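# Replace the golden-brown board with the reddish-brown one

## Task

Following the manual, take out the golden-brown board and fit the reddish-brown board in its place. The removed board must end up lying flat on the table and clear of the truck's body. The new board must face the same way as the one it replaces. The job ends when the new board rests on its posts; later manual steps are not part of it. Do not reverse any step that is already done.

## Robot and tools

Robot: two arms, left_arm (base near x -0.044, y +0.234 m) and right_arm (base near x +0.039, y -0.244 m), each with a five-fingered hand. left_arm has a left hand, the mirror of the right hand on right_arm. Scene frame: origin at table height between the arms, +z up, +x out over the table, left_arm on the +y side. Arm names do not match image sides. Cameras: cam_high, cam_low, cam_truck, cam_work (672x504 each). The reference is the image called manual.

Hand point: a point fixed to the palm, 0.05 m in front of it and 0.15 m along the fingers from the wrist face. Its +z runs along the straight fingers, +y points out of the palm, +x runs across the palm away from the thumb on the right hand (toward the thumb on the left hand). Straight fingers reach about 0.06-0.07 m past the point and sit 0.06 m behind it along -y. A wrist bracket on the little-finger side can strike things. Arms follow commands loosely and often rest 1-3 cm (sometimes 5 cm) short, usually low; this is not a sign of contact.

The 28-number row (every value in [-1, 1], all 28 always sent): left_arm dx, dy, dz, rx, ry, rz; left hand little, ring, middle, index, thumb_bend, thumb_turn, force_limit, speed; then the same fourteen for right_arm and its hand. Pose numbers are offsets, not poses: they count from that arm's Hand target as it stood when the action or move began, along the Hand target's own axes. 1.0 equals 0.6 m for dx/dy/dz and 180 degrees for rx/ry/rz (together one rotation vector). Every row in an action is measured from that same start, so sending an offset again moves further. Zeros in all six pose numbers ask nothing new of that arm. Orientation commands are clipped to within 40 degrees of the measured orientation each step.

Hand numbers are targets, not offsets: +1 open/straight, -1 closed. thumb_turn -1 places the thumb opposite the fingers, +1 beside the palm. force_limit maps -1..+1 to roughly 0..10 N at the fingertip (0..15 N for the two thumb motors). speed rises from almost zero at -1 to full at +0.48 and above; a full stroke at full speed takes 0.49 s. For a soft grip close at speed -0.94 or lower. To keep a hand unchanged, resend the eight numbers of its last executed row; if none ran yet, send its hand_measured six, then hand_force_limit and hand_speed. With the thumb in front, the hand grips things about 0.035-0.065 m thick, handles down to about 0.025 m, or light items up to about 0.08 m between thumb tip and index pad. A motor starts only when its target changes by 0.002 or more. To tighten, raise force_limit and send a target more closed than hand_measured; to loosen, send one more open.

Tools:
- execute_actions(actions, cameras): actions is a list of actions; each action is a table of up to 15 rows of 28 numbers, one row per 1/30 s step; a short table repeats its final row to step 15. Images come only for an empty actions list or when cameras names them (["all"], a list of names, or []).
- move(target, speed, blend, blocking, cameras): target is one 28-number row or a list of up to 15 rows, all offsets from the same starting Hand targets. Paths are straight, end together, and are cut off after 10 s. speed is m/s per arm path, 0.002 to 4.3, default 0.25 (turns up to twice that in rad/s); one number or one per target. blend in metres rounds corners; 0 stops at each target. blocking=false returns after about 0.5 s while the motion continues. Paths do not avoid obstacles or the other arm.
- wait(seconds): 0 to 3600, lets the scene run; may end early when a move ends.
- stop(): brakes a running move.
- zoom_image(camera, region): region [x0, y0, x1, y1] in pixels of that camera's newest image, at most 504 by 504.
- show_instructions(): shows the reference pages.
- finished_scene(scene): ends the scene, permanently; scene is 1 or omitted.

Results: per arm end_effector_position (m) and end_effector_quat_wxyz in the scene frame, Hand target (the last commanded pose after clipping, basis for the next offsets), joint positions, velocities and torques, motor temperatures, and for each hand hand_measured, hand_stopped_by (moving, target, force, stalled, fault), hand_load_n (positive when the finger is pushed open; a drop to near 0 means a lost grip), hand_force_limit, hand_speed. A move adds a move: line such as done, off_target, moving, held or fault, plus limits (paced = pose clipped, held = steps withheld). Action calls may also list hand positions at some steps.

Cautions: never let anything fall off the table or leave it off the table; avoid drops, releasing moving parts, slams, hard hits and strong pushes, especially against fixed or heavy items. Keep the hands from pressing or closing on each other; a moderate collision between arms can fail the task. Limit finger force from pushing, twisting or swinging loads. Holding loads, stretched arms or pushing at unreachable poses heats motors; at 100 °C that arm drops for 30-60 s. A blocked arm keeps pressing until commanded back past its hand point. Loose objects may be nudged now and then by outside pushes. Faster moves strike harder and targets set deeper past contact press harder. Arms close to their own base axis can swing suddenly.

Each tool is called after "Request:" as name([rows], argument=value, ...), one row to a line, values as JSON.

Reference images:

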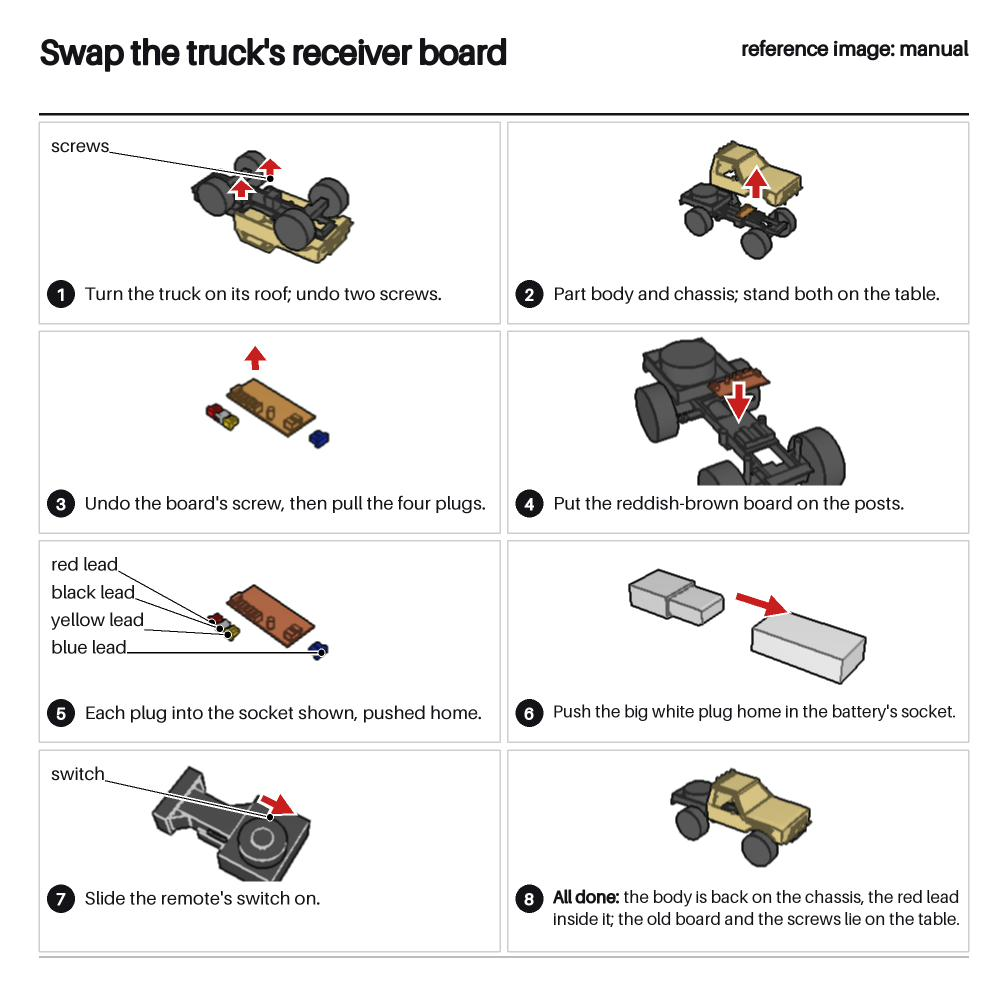

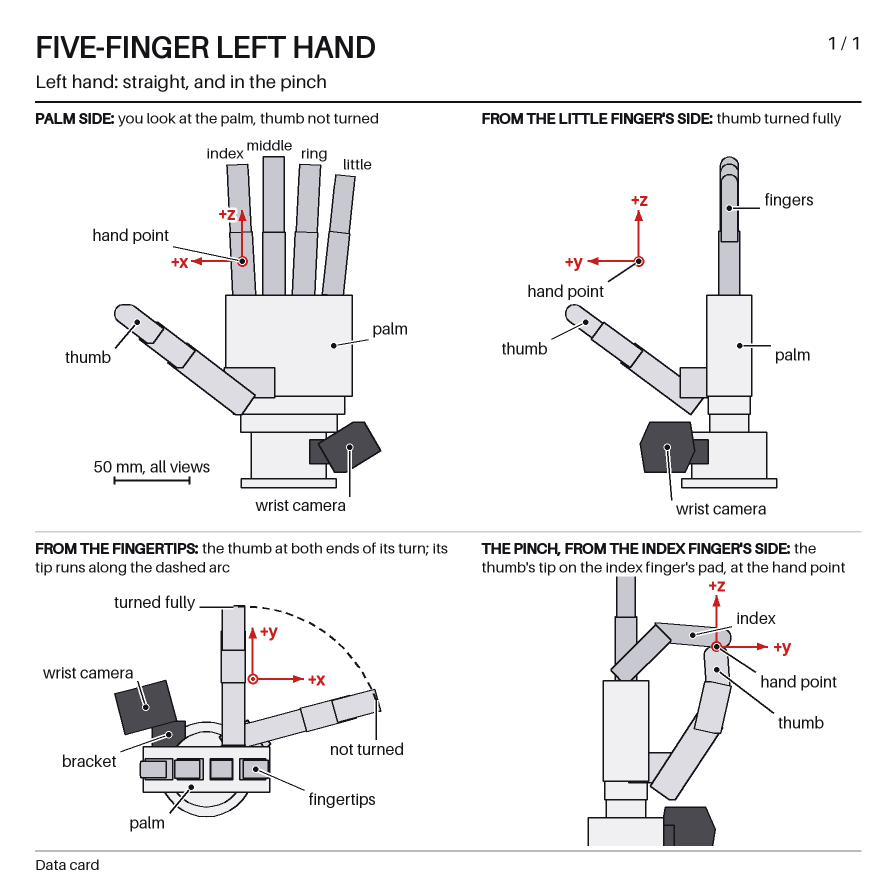

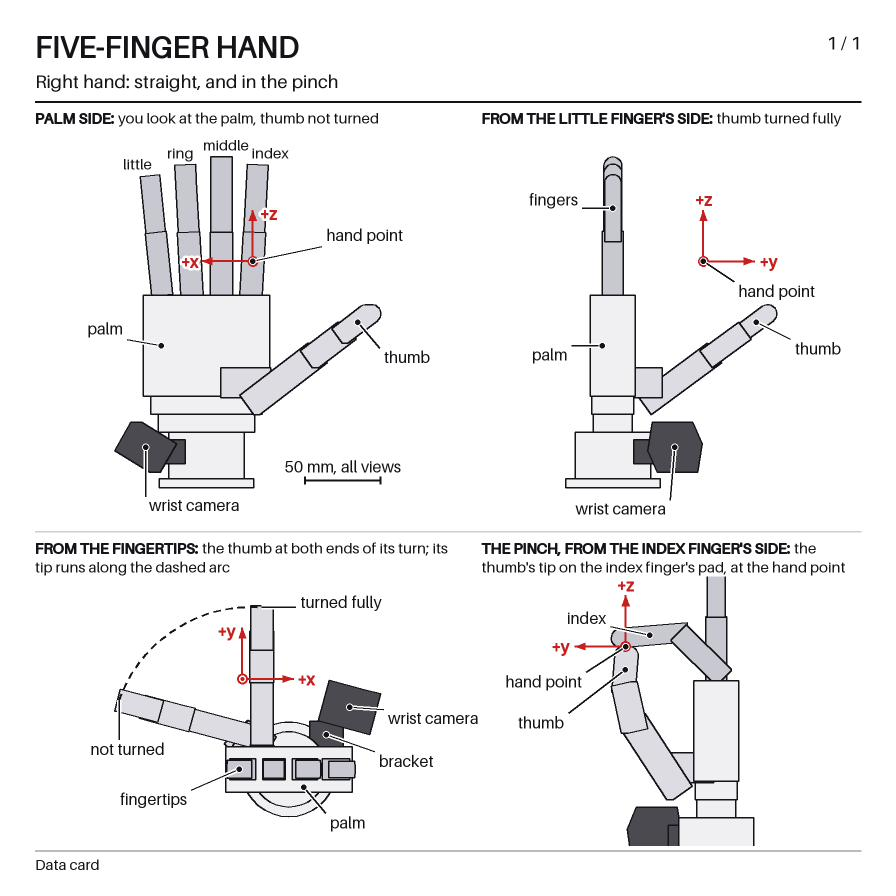

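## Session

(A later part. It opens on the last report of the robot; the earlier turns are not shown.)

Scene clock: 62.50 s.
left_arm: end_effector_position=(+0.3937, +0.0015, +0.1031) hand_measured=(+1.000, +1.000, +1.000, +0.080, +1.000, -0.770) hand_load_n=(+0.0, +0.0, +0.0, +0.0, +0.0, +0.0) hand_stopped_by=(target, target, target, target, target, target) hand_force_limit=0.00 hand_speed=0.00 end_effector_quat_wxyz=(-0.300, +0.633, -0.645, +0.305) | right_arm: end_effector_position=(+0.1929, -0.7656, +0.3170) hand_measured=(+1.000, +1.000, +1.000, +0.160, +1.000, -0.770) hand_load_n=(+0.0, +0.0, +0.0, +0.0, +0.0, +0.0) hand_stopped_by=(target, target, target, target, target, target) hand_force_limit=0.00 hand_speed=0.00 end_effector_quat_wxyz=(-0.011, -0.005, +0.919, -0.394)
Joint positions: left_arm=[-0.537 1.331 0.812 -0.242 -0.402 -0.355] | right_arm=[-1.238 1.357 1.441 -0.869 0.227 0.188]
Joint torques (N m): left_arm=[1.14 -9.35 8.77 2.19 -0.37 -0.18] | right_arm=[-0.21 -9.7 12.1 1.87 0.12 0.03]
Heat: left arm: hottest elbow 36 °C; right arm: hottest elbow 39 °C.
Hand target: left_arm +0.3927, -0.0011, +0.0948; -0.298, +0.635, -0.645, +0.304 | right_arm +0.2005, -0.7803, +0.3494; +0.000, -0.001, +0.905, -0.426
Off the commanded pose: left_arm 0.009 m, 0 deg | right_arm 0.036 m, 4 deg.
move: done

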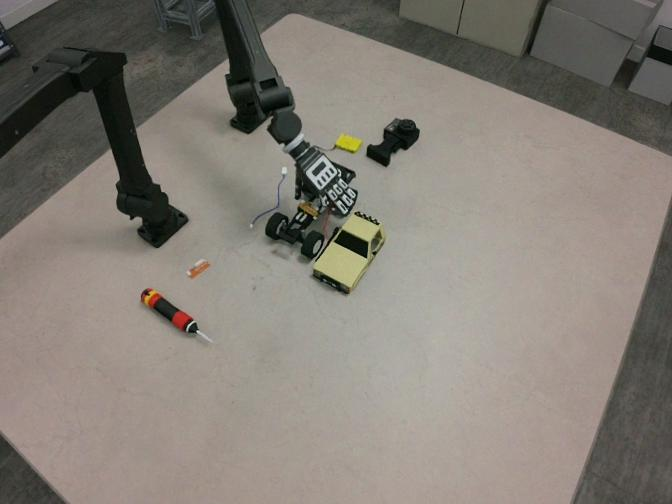

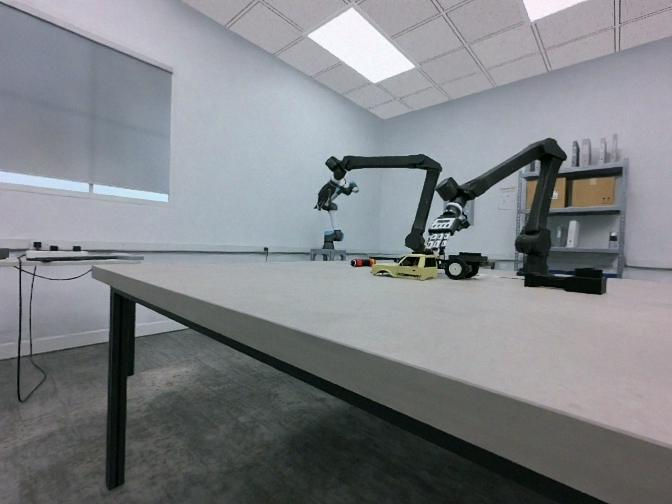

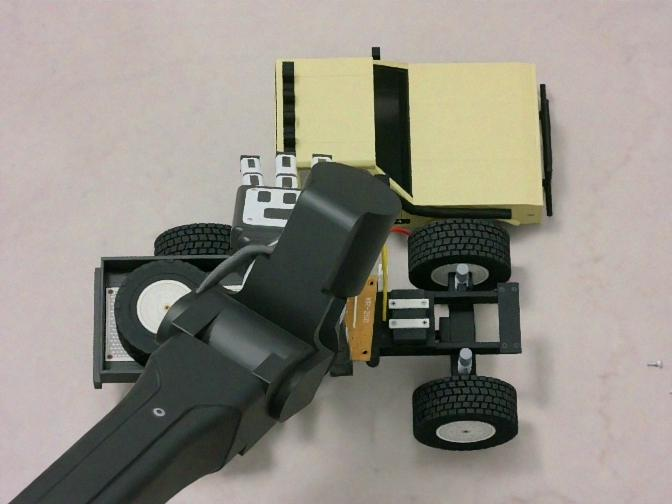

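Request:
move([
  [0,-0.0321,-0.0266,0,0,0, 1,1,1,0.08,1,-0.77, 0,0, 0,0,0,0,0,0, 1,1,1,0.16,1,-0.77, 0,0],
  [-0.0003,-0.0085,-0.0635,0.0322,0,0, 1,1,1,0.42,0.5,-0.70, 0,0, 0,0,0,0,0,0, 1,1,1,0.16,1,-0.77, 0,0],
], speed=0.08, blend=[0.005,0], cameras=["cam_high","cam_low","cam_truck"])

Request:
zoom_image(camera="cam_high", region=[280, 160, 350, 230])

Request:
zoom_image(camera="cam_low", region=[400, 210, 460, 280])

Request:
zoom_image(camera="cam_truck", region=[300, 240, 400, 390])

Scene clock: 69.50 s.
left_arm: end_effector_position=(+0.3677, +0.0020, +0.1223) hand_measured=(+1.000, +1.000, +1.000, +0.420, +0.500, -0.700) hand_load_n=(+0.0, -0.5, +0.0, +0.0, +0.0, +0.0) hand_stopped_by=(target, target, target, target, target, target) hand_force_limit=0.00 hand_speed=0.00 end_effector_quat_wxyz=(-0.330, +0.618, -0.633, +0.328) | right_arm: end_effector_position=(+0.1929, -0.7656, +0.3170) hand_measured=(+1.000, +1.000, +1.000, +0.160, +1.000, -0.770) hand_load_n=(+0.0, +0.0, +0.0, -0.5, +0.0, +0.0) hand_stopped_by=(target, target, target, target, target, target) hand_force_limit=0.00 hand_speed=0.00 end_effector_quat_wxyz=(-0.011, -0.005, +0.919, -0.394)
Joint positions: left_arm=[-0.6 1.221 0.733 -0.208 -0.485 -0.357] | right_arm=[-1.238 1.357 1.441 -0.869 0.227 0.188]
Joint torques (N m): left_arm=[1.14 -9.47 8.94 2.3 -0.39 -0.18] | right_arm=[-0.26 -8.76 12.11 1.73 0.18 0.02]
Heat: left arm: hottest elbow 36 °C; right arm: hottest elbow 39 °C.
Hand target: left_arm +0.3664, -0.0004, +0.1228; -0.330, +0.619, -0.629, +0.336 | right_arm +0.2005, -0.7803, +0.3494; +0.000, -0.001, +0.905, -0.426
Off the commanded pose: left_arm 0.003 m, 1 deg | right_arm 0.036 m, 4 deg.
move: done

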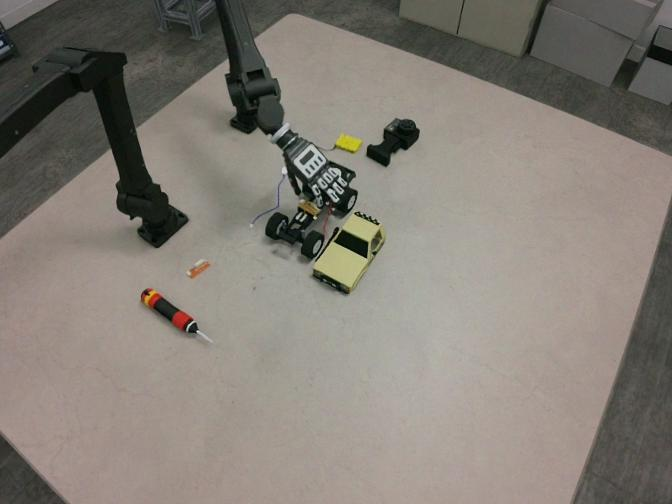

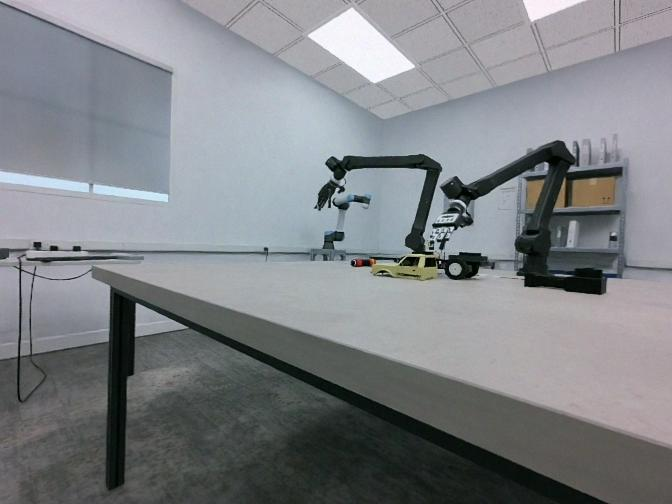

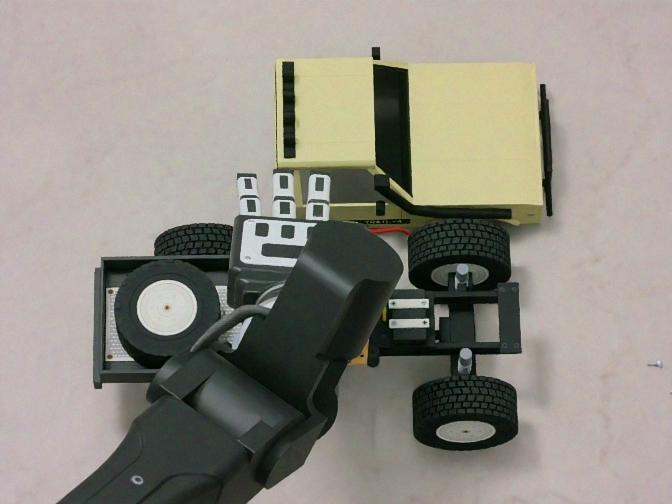

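Scaled by 7.200 from the camera's image (finer frame: 960x720).

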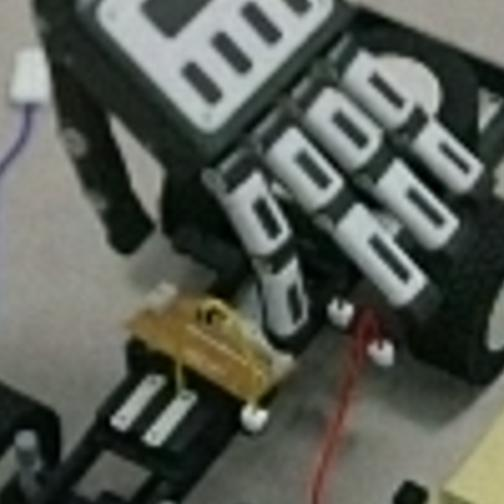

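Scaled by 7.200 from the camera's image (finer frame: 960x720).

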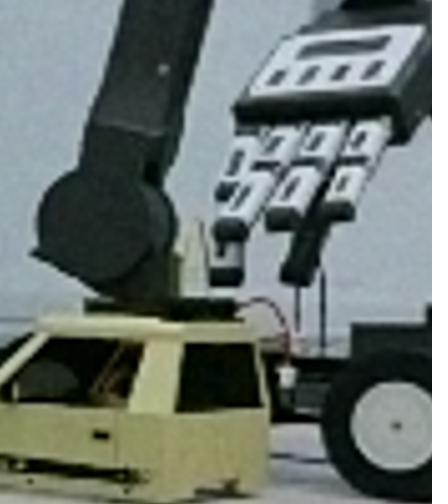

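Scaled by 3.360 from the camera's image (finer frame: 960x720).

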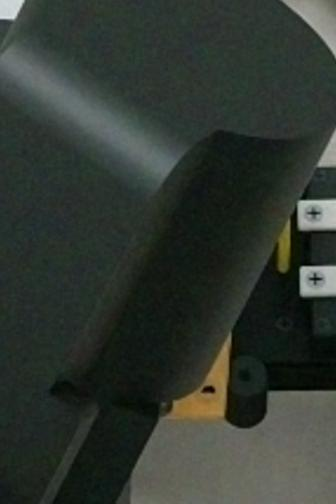

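Request:
move(target=[0.0018,0.0313,0.0097,0,0,0, 1,1,1,0.5,0.5,-0.70, 0,0, 0,0,0,0,0,0, 1,1,1,0.16,1,-0.77, 0,0], speed=0.06, cameras=["cam_high","cam_low","cam_truck"])

Request:
zoom_image(camera="cam_high", region=[285, 180, 335, 230])

Request:
zoom_image(camera="cam_low", region=[410, 230, 460, 280])

Request:
zoom_image(camera="cam_truck", region=[260, 200, 400, 400])

Scene clock: 74.90 s.
left_arm: end_effector_position=(+0.3625, +0.0014, +0.1120) hand_measured=(+1.000, +1.000, +1.000, +0.500, +0.500, -0.700) hand_load_n=(+0.0, +0.0, +0.0, +0.0, +0.0, +0.0) hand_stopped_by=(target, target, target, target, target, target) hand_force_limit=0.00 hand_speed=0.00 end_effector_quat_wxyz=(-0.332, +0.618, -0.629, +0.336) | right_arm: end_effector_position=(+0.1929, -0.7656, +0.3170) hand_measured=(+1.000, +1.000, +1.000, +0.160, +1.000, -0.770) hand_load_n=(+0.0, +0.0, +0.0, +0.0, +0.0, +0.0) hand_stopped_by=(target, target, target, target, target, target) hand_force_limit=0.00 hand_speed=0.00 end_effector_quat_wxyz=(-0.011, -0.005, +0.919, -0.394)
Joint positions: left_arm=[-0.61 1.221 0.693 -0.152 -0.494 -0.364] | right_arm=[-1.238 1.357 1.441 -0.869 0.227 0.188]
Joint torques (N m): left_arm=[1.26 -7.82 8.76 2.29 -0.4 -0.18] | right_arm=[-0.38 -8.29 11.95 1.94 0.15 -0.02]
Heat: left arm: hottest elbow 35 °C; right arm: hottest elbow 40 °C.
Hand target: left_arm +0.3609, -0.0015, +0.1041; -0.330, +0.619, -0.629, +0.336 | right_arm +0.2005, -0.7803, +0.3494; +0.000, -0.001, +0.905, -0.426
Off the commanded pose: left_arm 0.009 m, 0 deg | right_arm 0.036 m, 4 deg.
move: done

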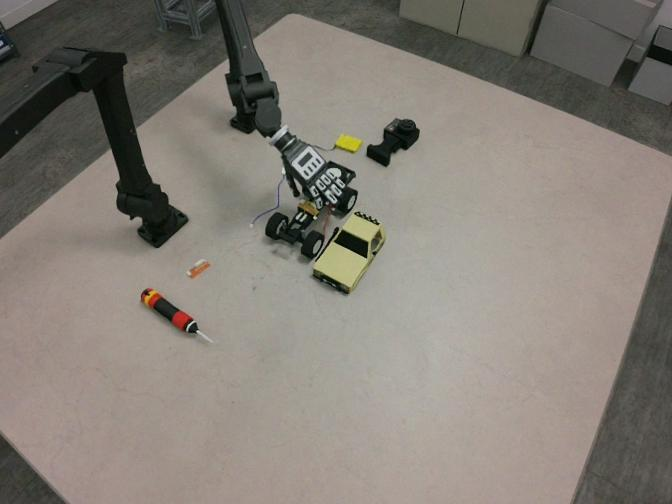

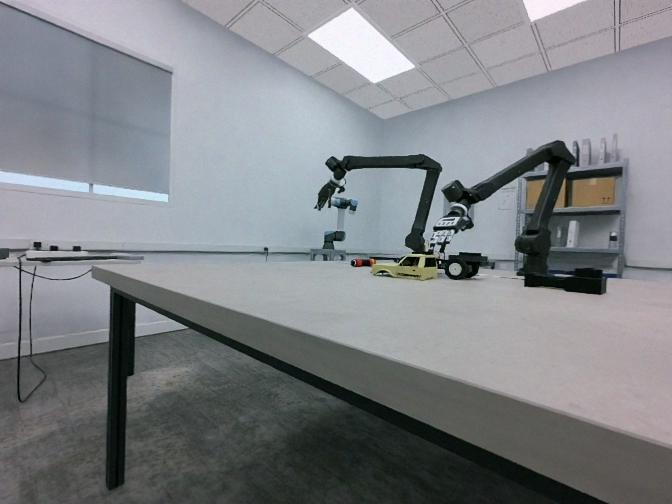

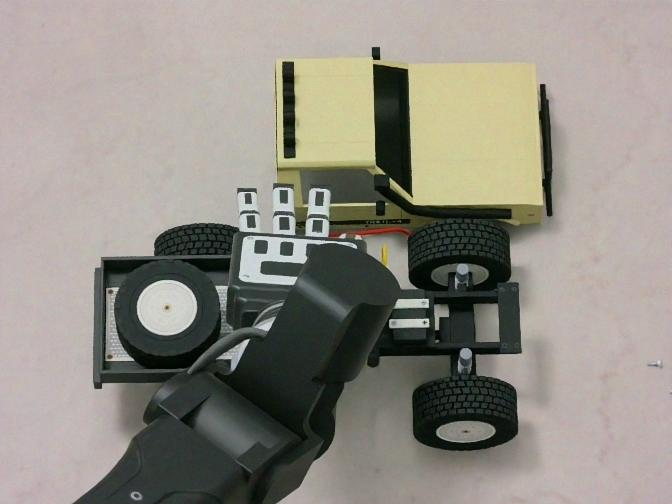

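Scaled by 10.080 from the camera's image (finer frame: 960x720).

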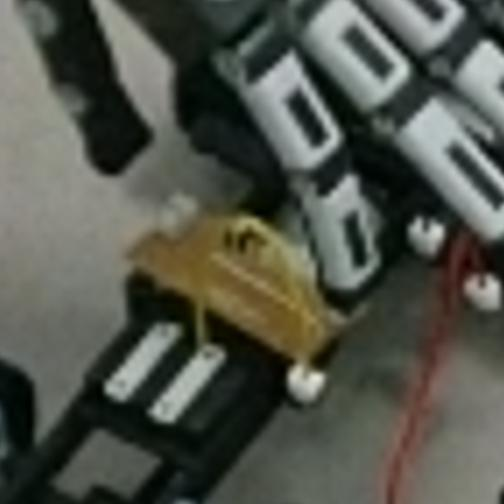

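Scaled by 10.080 from the camera's image (finer frame: 960x720).

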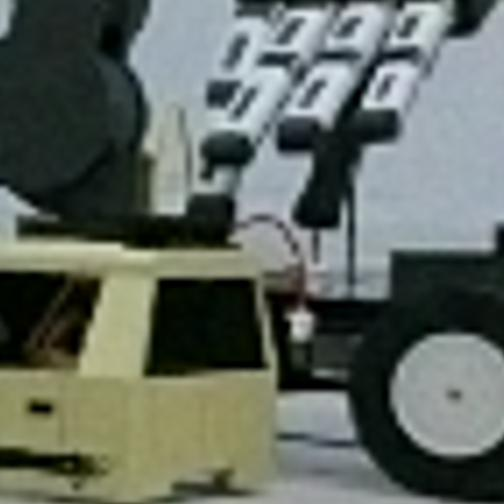

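Scaled by 2.520 from the camera's image (finer frame: 960x720).

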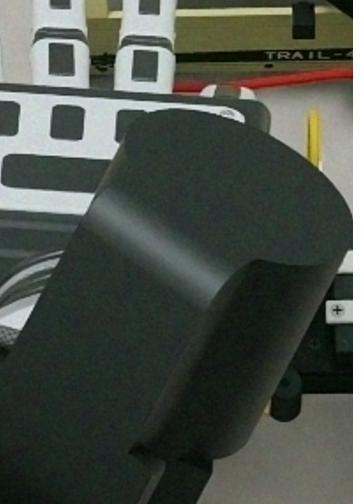

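Request:
move(target=[0.0007,0.0194,0.013,0,0,0, 1,1,1,0.56,0.6,-0.70, 0,0, 0,0,0,0,0,0, 1,1,1,0.16,1,-0.77, 0,0], speed=0.04, cameras=["cam_high","cam_low","cam_truck"])

Request:
zoom_image(camera="cam_high", region=[285, 180, 335, 230])

Request:
zoom_image(camera="cam_low", region=[410, 230, 460, 280])

Scene clock: 78.83 s.
left_arm: end_effector_position=(+0.3627, +0.0010, +0.0970) hand_measured=(+1.000, +1.000, +1.000, +0.560, +0.600, -0.700) hand_load_n=(+0.0, +0.0, -0.5, +0.0, +0.0, +0.0) hand_stopped_by=(target, target, target, target, target, target) hand_force_limit=0.00 hand_speed=0.00 end_effector_quat_wxyz=(-0.332, +0.618, -0.629, +0.336) | right_arm: end_effector_position=(+0.1929, -0.7656, +0.3170) hand_measured=(+1.000, +1.000, +1.000, +0.160, +1.000, -0.770) hand_load_n=(+0.0, +0.0, +0.0, +0.0, +0.0, +0.0) hand_stopped_by=(target, target, target, target, target, target) hand_force_limit=0.00 hand_speed=0.00 end_effector_quat_wxyz=(-0.011, -0.005, +0.919, -0.394)
Joint positions: left_arm=[-0.611 1.249 0.671 -0.104 -0.495 -0.365] | right_arm=[-1.238 1.357 1.441 -0.869 0.227 0.188]
Joint torques (N m): left_arm=[1.08 -7.88 8.49 2.29 -0.4 -0.18] | right_arm=[-0.56 -8.82 11.93 1.89 0.19 0.01]
Heat: left arm: hottest elbow 36 °C; right arm: hottest elbow 40 °C.
Hand target: left_arm +0.3609, -0.0019, +0.0899; -0.330, +0.619, -0.629, +0.336 | right_arm +0.2005, -0.7803, +0.3494; +0.000, -0.001, +0.905, -0.426
Off the commanded pose: left_arm 0.008 m, 0 deg | right_arm 0.036 m, 4 deg.
move: done

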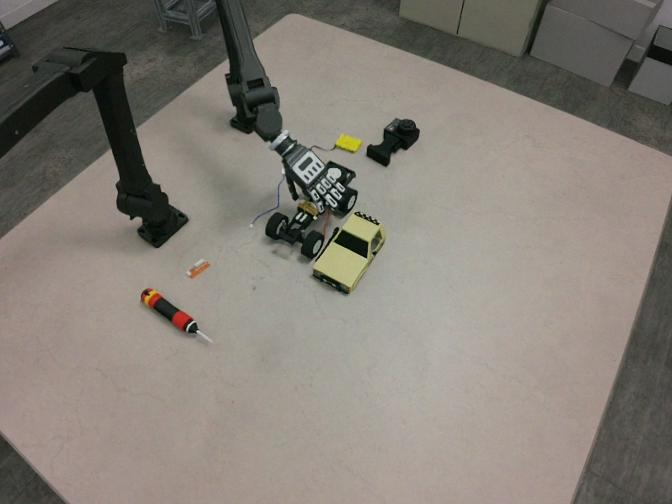

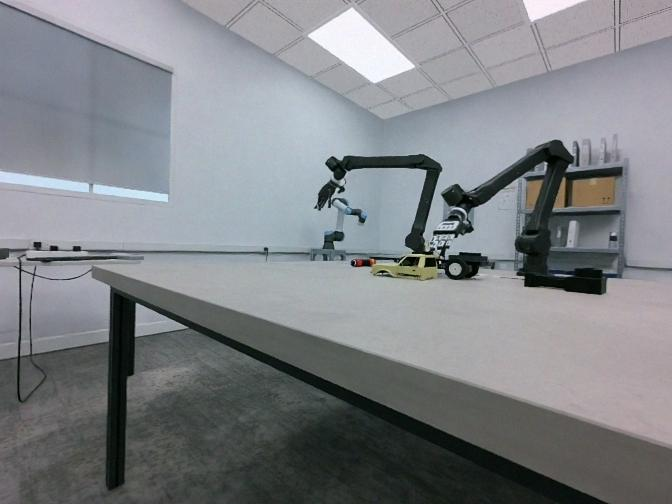

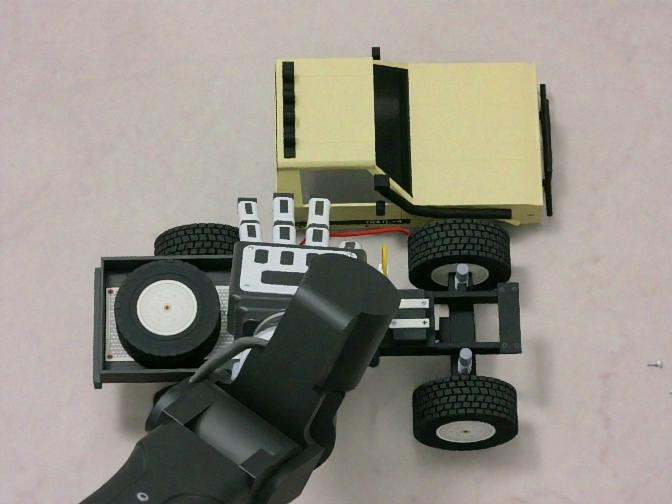

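Scaled by 10.080 from the camera's image (finer frame: 960x720).

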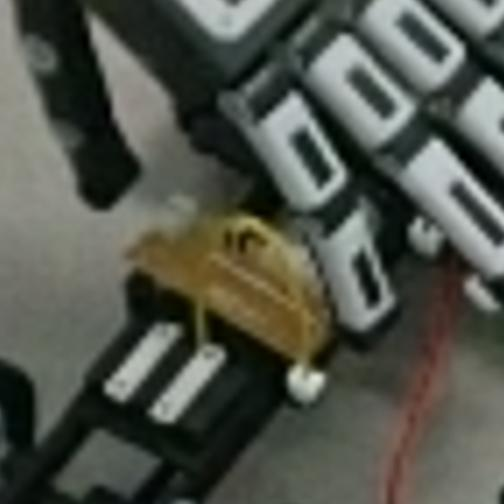

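Scaled by 10.080 from the camera's image (finer frame: 960x720).

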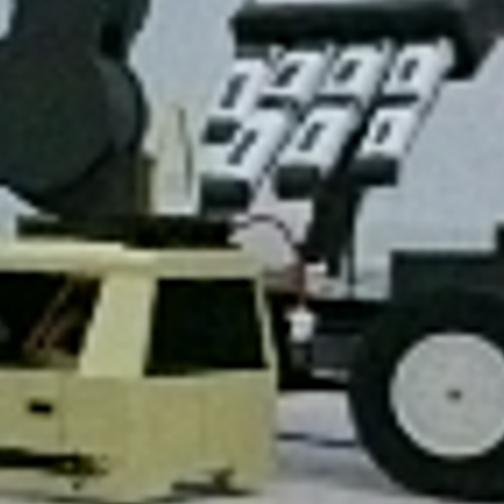

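Request:
move(target=[-0.0002,0.0127,0.0155,0,0,0, 1,1,1,0.56,0.6,-0.70, 0,0, 0,0,0,0,0,0, 1,1,1,0.16,1,-0.77, 0,0], speed=0.03, cameras=["cam_high","cam_low","cam_truck"])

Request:
zoom_image(camera="cam_high", region=[285, 180, 335, 230])

Request:
zoom_image(camera="cam_low", region=[410, 230, 460, 280])

Request:
zoom_image(camera="cam_truck", region=[290, 200, 430, 400])

Scene clock: 80.47 s.
left_arm: end_effector_position=(+0.3656, -0.0012, +0.0865) hand_measured=(+1.000, +1.000, +1.000, +0.560, +0.600, -0.700) hand_load_n=(+0.0, +0.0, +0.0, +0.0, +0.0, +0.0) hand_stopped_by=(target, target, target, target, target, target) hand_force_limit=0.00 hand_speed=0.00 end_effector_quat_wxyz=(-0.332, +0.618, -0.628, +0.337) | right_arm: end_effector_position=(+0.1929, -0.7656, +0.3170) hand_measured=(+1.000, +1.000, +1.000, +0.160, +1.000, -0.770) hand_load_n=(+0.0, +0.0, +0.0, +0.0, +0.0, +0.0) hand_stopped_by=(target, target, target, target, target, target) hand_force_limit=0.00 hand_speed=0.00 end_effector_quat_wxyz=(-0.011, -0.005, +0.919, -0.394)
Joint positions: left_arm=[-0.611 1.279 0.661 -0.06 -0.495 -0.365] | right_arm=[-1.238 1.357 1.441 -0.869 0.227 0.188]
Joint torques (N m): left_arm=[1.79 -7.94 8.2 2.36 -0.22 -0.14] | right_arm=[-0.26 -8.47 12.04 1.91 0.14 0.07]
Heat: left arm: hottest elbow 36 °C; right arm: hottest elbow 40 °C.
Hand target: left_arm +0.3643, -0.0018, +0.0785; -0.330, +0.619, -0.629, +0.336 | right_arm +0.2005, -0.7803, +0.3494; +0.000, -0.001, +0.905, -0.426
Off the commanded pose: left_arm 0.008 m, 0 deg | right_arm 0.036 m, 4 deg.
move: done

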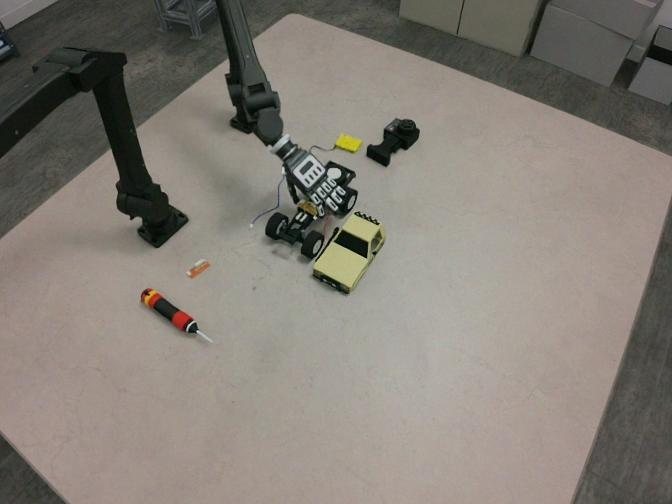

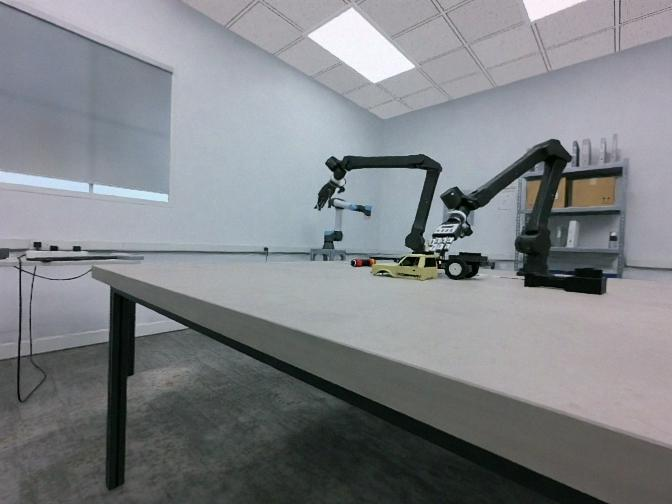

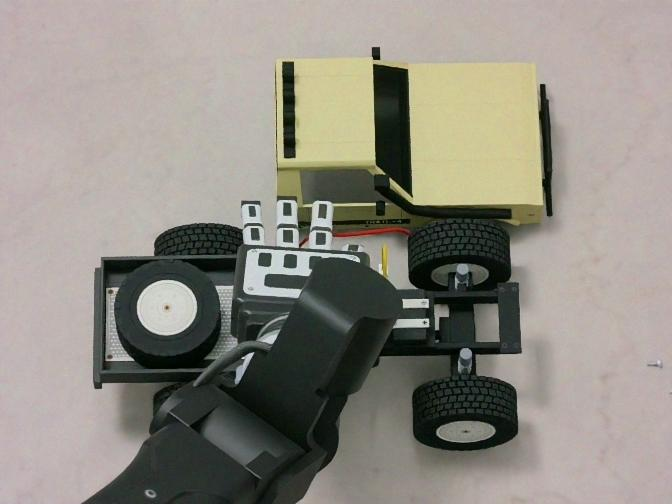

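Scaled by 10.080 from the camera's image (finer frame: 960x720).

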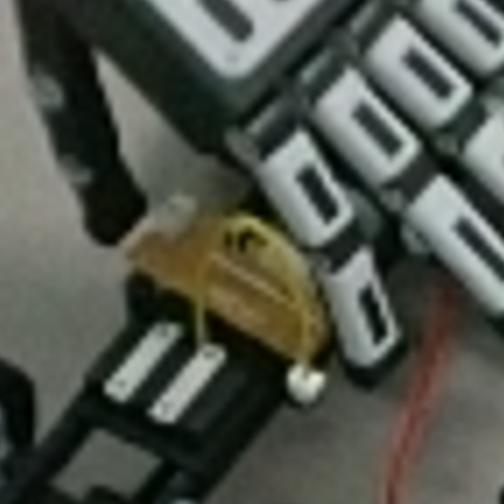

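Scaled by 10.080 from the camera's image (finer frame: 960x720).

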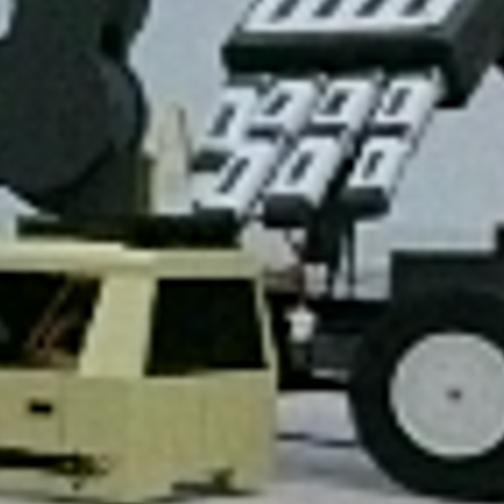

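Scaled by 2.520 from the camera's image (finer frame: 960x720).

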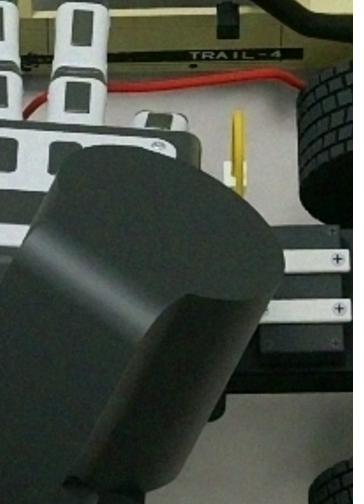

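Request:
move(target=[-0.0075,0.0015,0.0008,0,0,0, 1,1,1,0.56,0.6,-0.70, 0,0, 0,0,0,0,0,0, 1,1,1,0.16,1,-0.77, 0,0], speed=0.03, cameras=["cam_high","cam_truck"])

Request:
zoom_image(camera="cam_high", region=[285, 180, 335, 230])

Request:
zoom_image(camera="cam_truck", region=[290, 200, 430, 400])

Scene clock: 82.13 s.
left_arm: end_effector_position=(+0.3641, -0.0008, +0.0841) hand_measured=(+1.000, +1.000, +1.000, +0.560, +0.600, -0.700) hand_load_n=(+0.0, +0.0, +0.0, +0.0, +0.0, +0.0) hand_stopped_by=(target, target, target, target, target, target) hand_force_limit=0.00 hand_speed=0.00 end_effector_quat_wxyz=(-0.330, +0.618, -0.629, +0.338) | right_arm: end_effector_position=(+0.1929, -0.7656, +0.3170) hand_measured=(+1.000, +1.000, +1.000, +0.160, +1.000, -0.770) hand_load_n=(+0.0, +0.0, +0.0, +0.0, +0.0, +0.0) hand_stopped_by=(target, target, target, target, target, target) hand_force_limit=0.00 hand_speed=0.00 end_effector_quat_wxyz=(-0.011, -0.005, +0.919, -0.394)
Joint positions: left_arm=[-0.611 1.279 0.654 -0.053 -0.491 -0.365] | right_arm=[-1.238 1.357 1.441 -0.869 0.227 0.188]
Joint torques (N m): left_arm=[2.43 -8.29 8.09 2.29 -0.08 -0.07] | right_arm=[-1.44 -8.53 12.03 1.78 0.12 0.01]
Heat: left arm: hottest elbow 36 °C; right arm: hottest elbow 40 °C.
Hand target: left_arm +0.3643, +0.0027, +0.0775; -0.330, +0.619, -0.629, +0.336 | right_arm +0.2005, -0.7803, +0.3494; +0.000, -0.001, +0.905, -0.426
Off the commanded pose: left_arm 0.008 m, 0 deg | right_arm 0.036 m, 4 deg.
move: done

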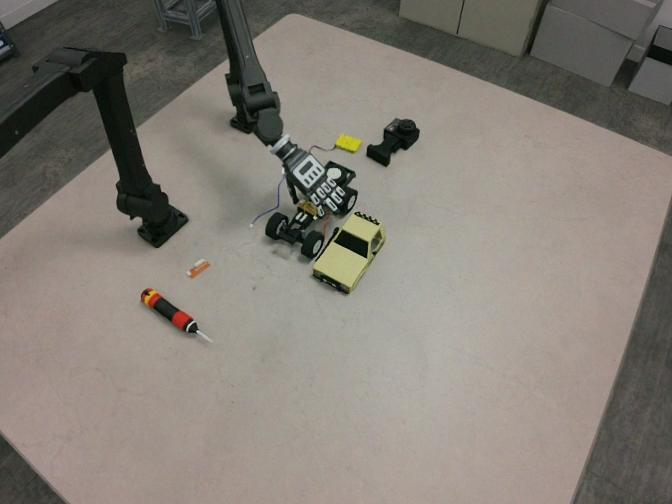

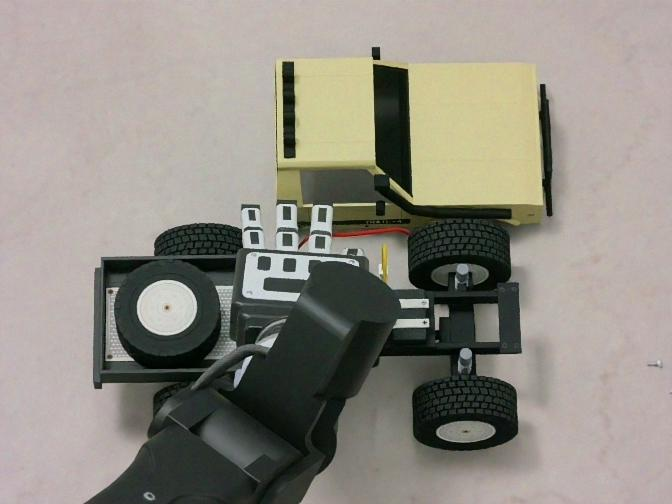

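Scaled by 10.080 from the camera's image (finer frame: 960x720).

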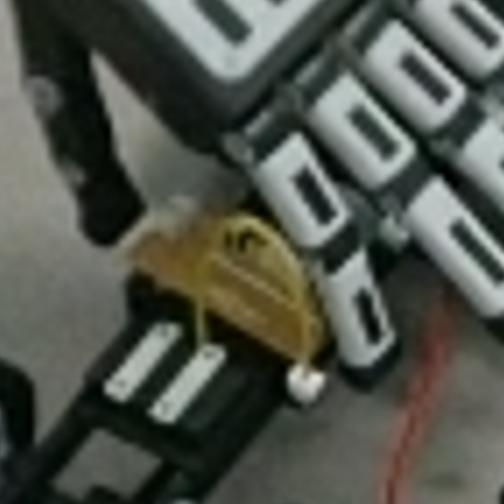

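Scaled by 2.520 from the camera's image (finer frame: 960x720).

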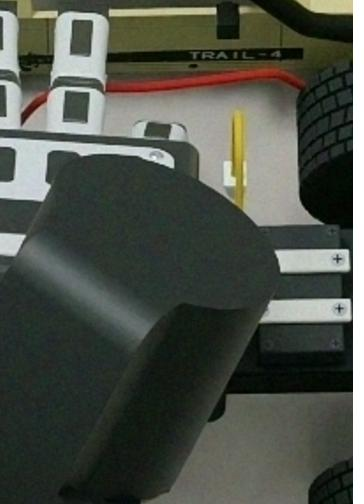

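Request:
move(target=[-0.006,0.0,0.0,0,0,0, 1,1,1,0.56,0.6,-0.70, 0,0, 0,0,0,0,0,0, 1,1,1,0.16,1,-0.77, 0,0], speed=0.03, cameras=["cam_high","cam_truck"])

Request:
zoom_image(camera="cam_truck", region=[290, 200, 430, 400])

Request:
zoom_image(camera="cam_high", region=[285, 180, 335, 230])

Scene clock: 83.17 s.
left_arm: end_effector_position=(+0.3648, +0.0029, +0.0822) hand_measured=(+1.000, +1.000, +1.000, +0.560, +0.600, -0.700) hand_load_n=(+0.0, +0.0, +0.0, +0.0, +0.0, +0.0) hand_stopped_by=(target, target, target, target, target, target) hand_force_limit=0.00 hand_speed=0.00 end_effector_quat_wxyz=(-0.329, +0.620, -0.628, +0.337) | right_arm: end_effector_position=(+0.1929, -0.7656, +0.3170) hand_measured=(+1.000, +1.000, +1.000, +0.160, +1.000, -0.770) hand_load_n=(+0.0, +0.0, +0.0, +0.0, +0.0, +0.0) hand_stopped_by=(target, target, target, target, target, target) hand_force_limit=0.00 hand_speed=0.00 end_effector_quat_wxyz=(-0.011, -0.005, +0.919, -0.394)
Joint positions: left_arm=[-0.601 1.279 0.649 -0.05 -0.484 -0.365] | right_arm=[-1.238 1.357 1.441 -0.869 0.227 0.188]
Joint torques (N m): left_arm=[2.14 -8.64 7.97 2.29 -0.04 -0.02] | right_arm=[-0.44 -9.41 11.89 1.77 0.16 0.04]
Heat: left arm: hottest elbow 36 °C; right arm: hottest elbow 40 °C.
Hand target: left_arm +0.3644, +0.0064, +0.0775; -0.330, +0.619, -0.629, +0.336 | right_arm +0.2005, -0.7803, +0.3494; +0.000, -0.001, +0.905, -0.426
Off the commanded pose: left_arm 0.006 m, 0 deg | right_arm 0.036 m, 4 deg.
move: done

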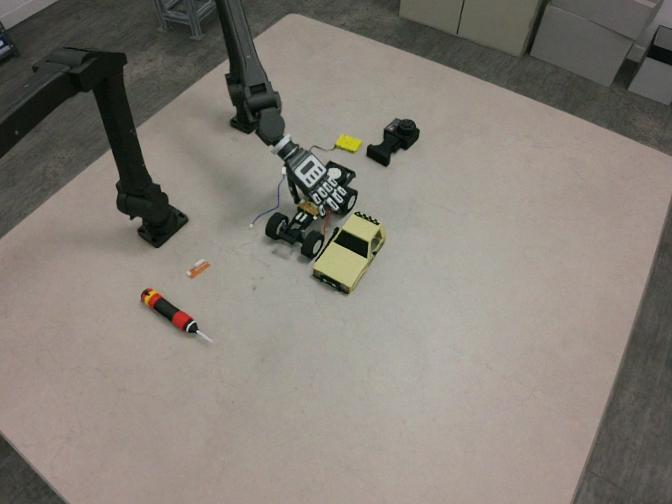

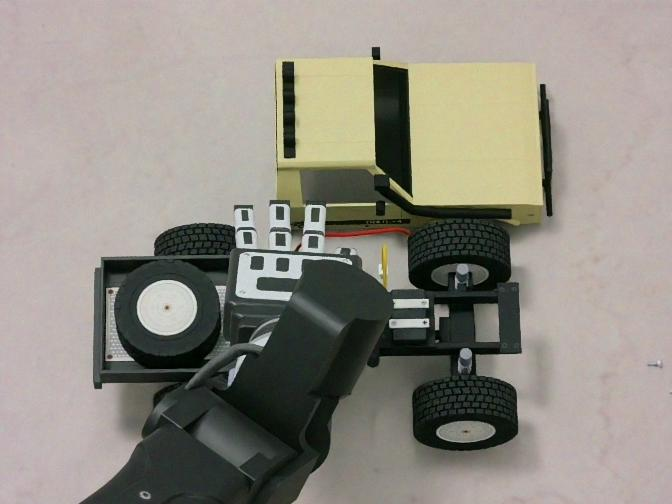

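Scaled by 2.520 from the camera's image (finer frame: 960x720).

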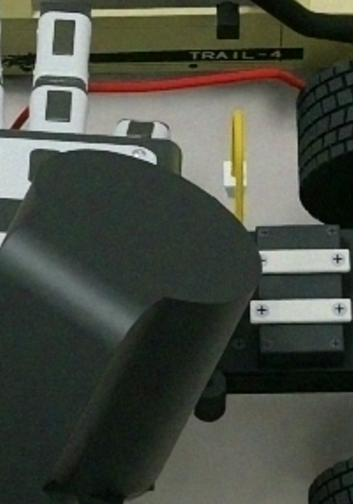

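Scaled by 10.080 from the camera's image (finer frame: 960x720).

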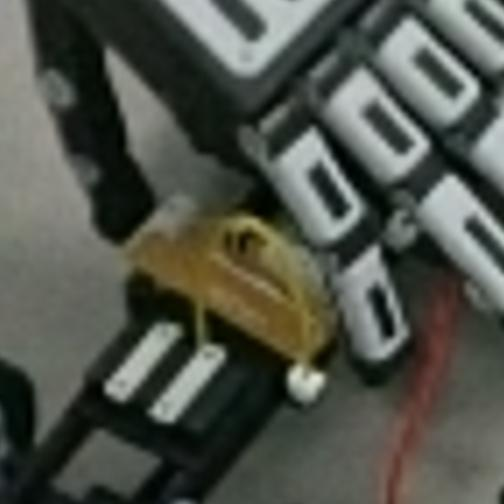

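Request:
move(target=[0,0,0,0,0,0, 1,1,1,0.56,0.3,-0.70, -0.8,-0.94, 0,0,0,0,0,0, 1,1,1,0.16,1,-0.77, 0,0], speed=0.03, cameras=["cam_high"])

Request:
zoom_image(camera="cam_high", region=[285, 180, 335, 230])

Scene clock: 87.40 s.
left_arm: end_effector_position=(+0.3648, +0.0029, +0.0822) hand_measured=(+1.000, +1.000, +1.000, +0.560, +0.300, -0.700) hand_load_n=(+0.0, +0.0, +0.0, +0.0, +0.0, +0.0) hand_stopped_by=(target, target, target, target, target, target) hand_force_limit=-0.80 hand_speed=-0.94 end_effector_quat_wxyz=(-0.329, +0.620, -0.628, +0.337) | right_arm: end_effector_position=(+0.1929, -0.7656, +0.3170) hand_measured=(+1.000, +1.000, +1.000, +0.160, +1.000, -0.770) hand_load_n=(+0.0, +0.0, -0.5, +0.0, +0.0, +0.0) hand_stopped_by=(target, target, target, target, target, target) hand_force_limit=0.00 hand_speed=0.00 end_effector_quat_wxyz=(-0.011, -0.005, +0.919, -0.394)
Joint positions: left_arm=[-0.601 1.279 0.649 -0.05 -0.484 -0.365] | right_arm=[-1.238 1.357 1.441 -0.869 0.227 0.188]
Joint torques (N m): left_arm=[2.02 -8.94 7.97 2.29 -0.04 -0.02] | right_arm=[-1.03 -9.29 11.97 1.66 0.18 -0.01]
Heat: left arm: hottest elbow 35 °C; right arm: hottest elbow 40 °C.
Hand target: left_arm +0.3644, +0.0064, +0.0775; -0.330, +0.619, -0.629, +0.336 | right_arm +0.2005, -0.7803, +0.3494; +0.000, -0.001, +0.905, -0.426
Off the commanded pose: left_arm 0.006 m, 0 deg | right_arm 0.036 m, 4 deg.
move: done

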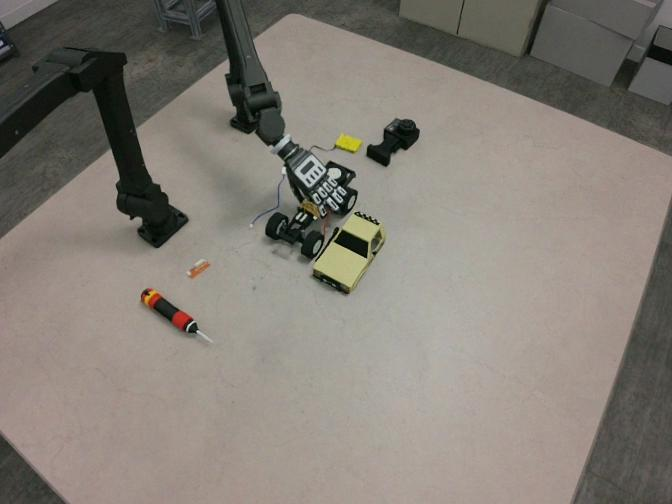

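Scaled by 10.080 from the camera's image (finer frame: 960x720).

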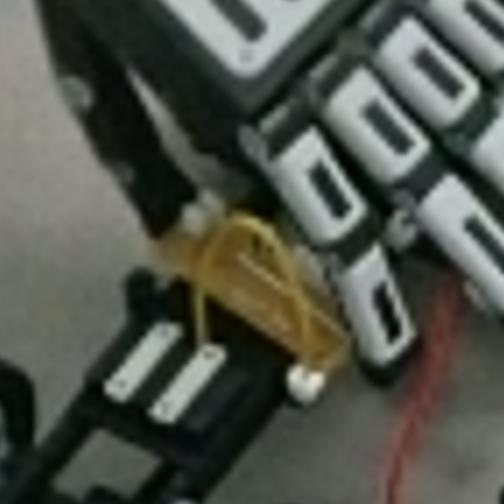

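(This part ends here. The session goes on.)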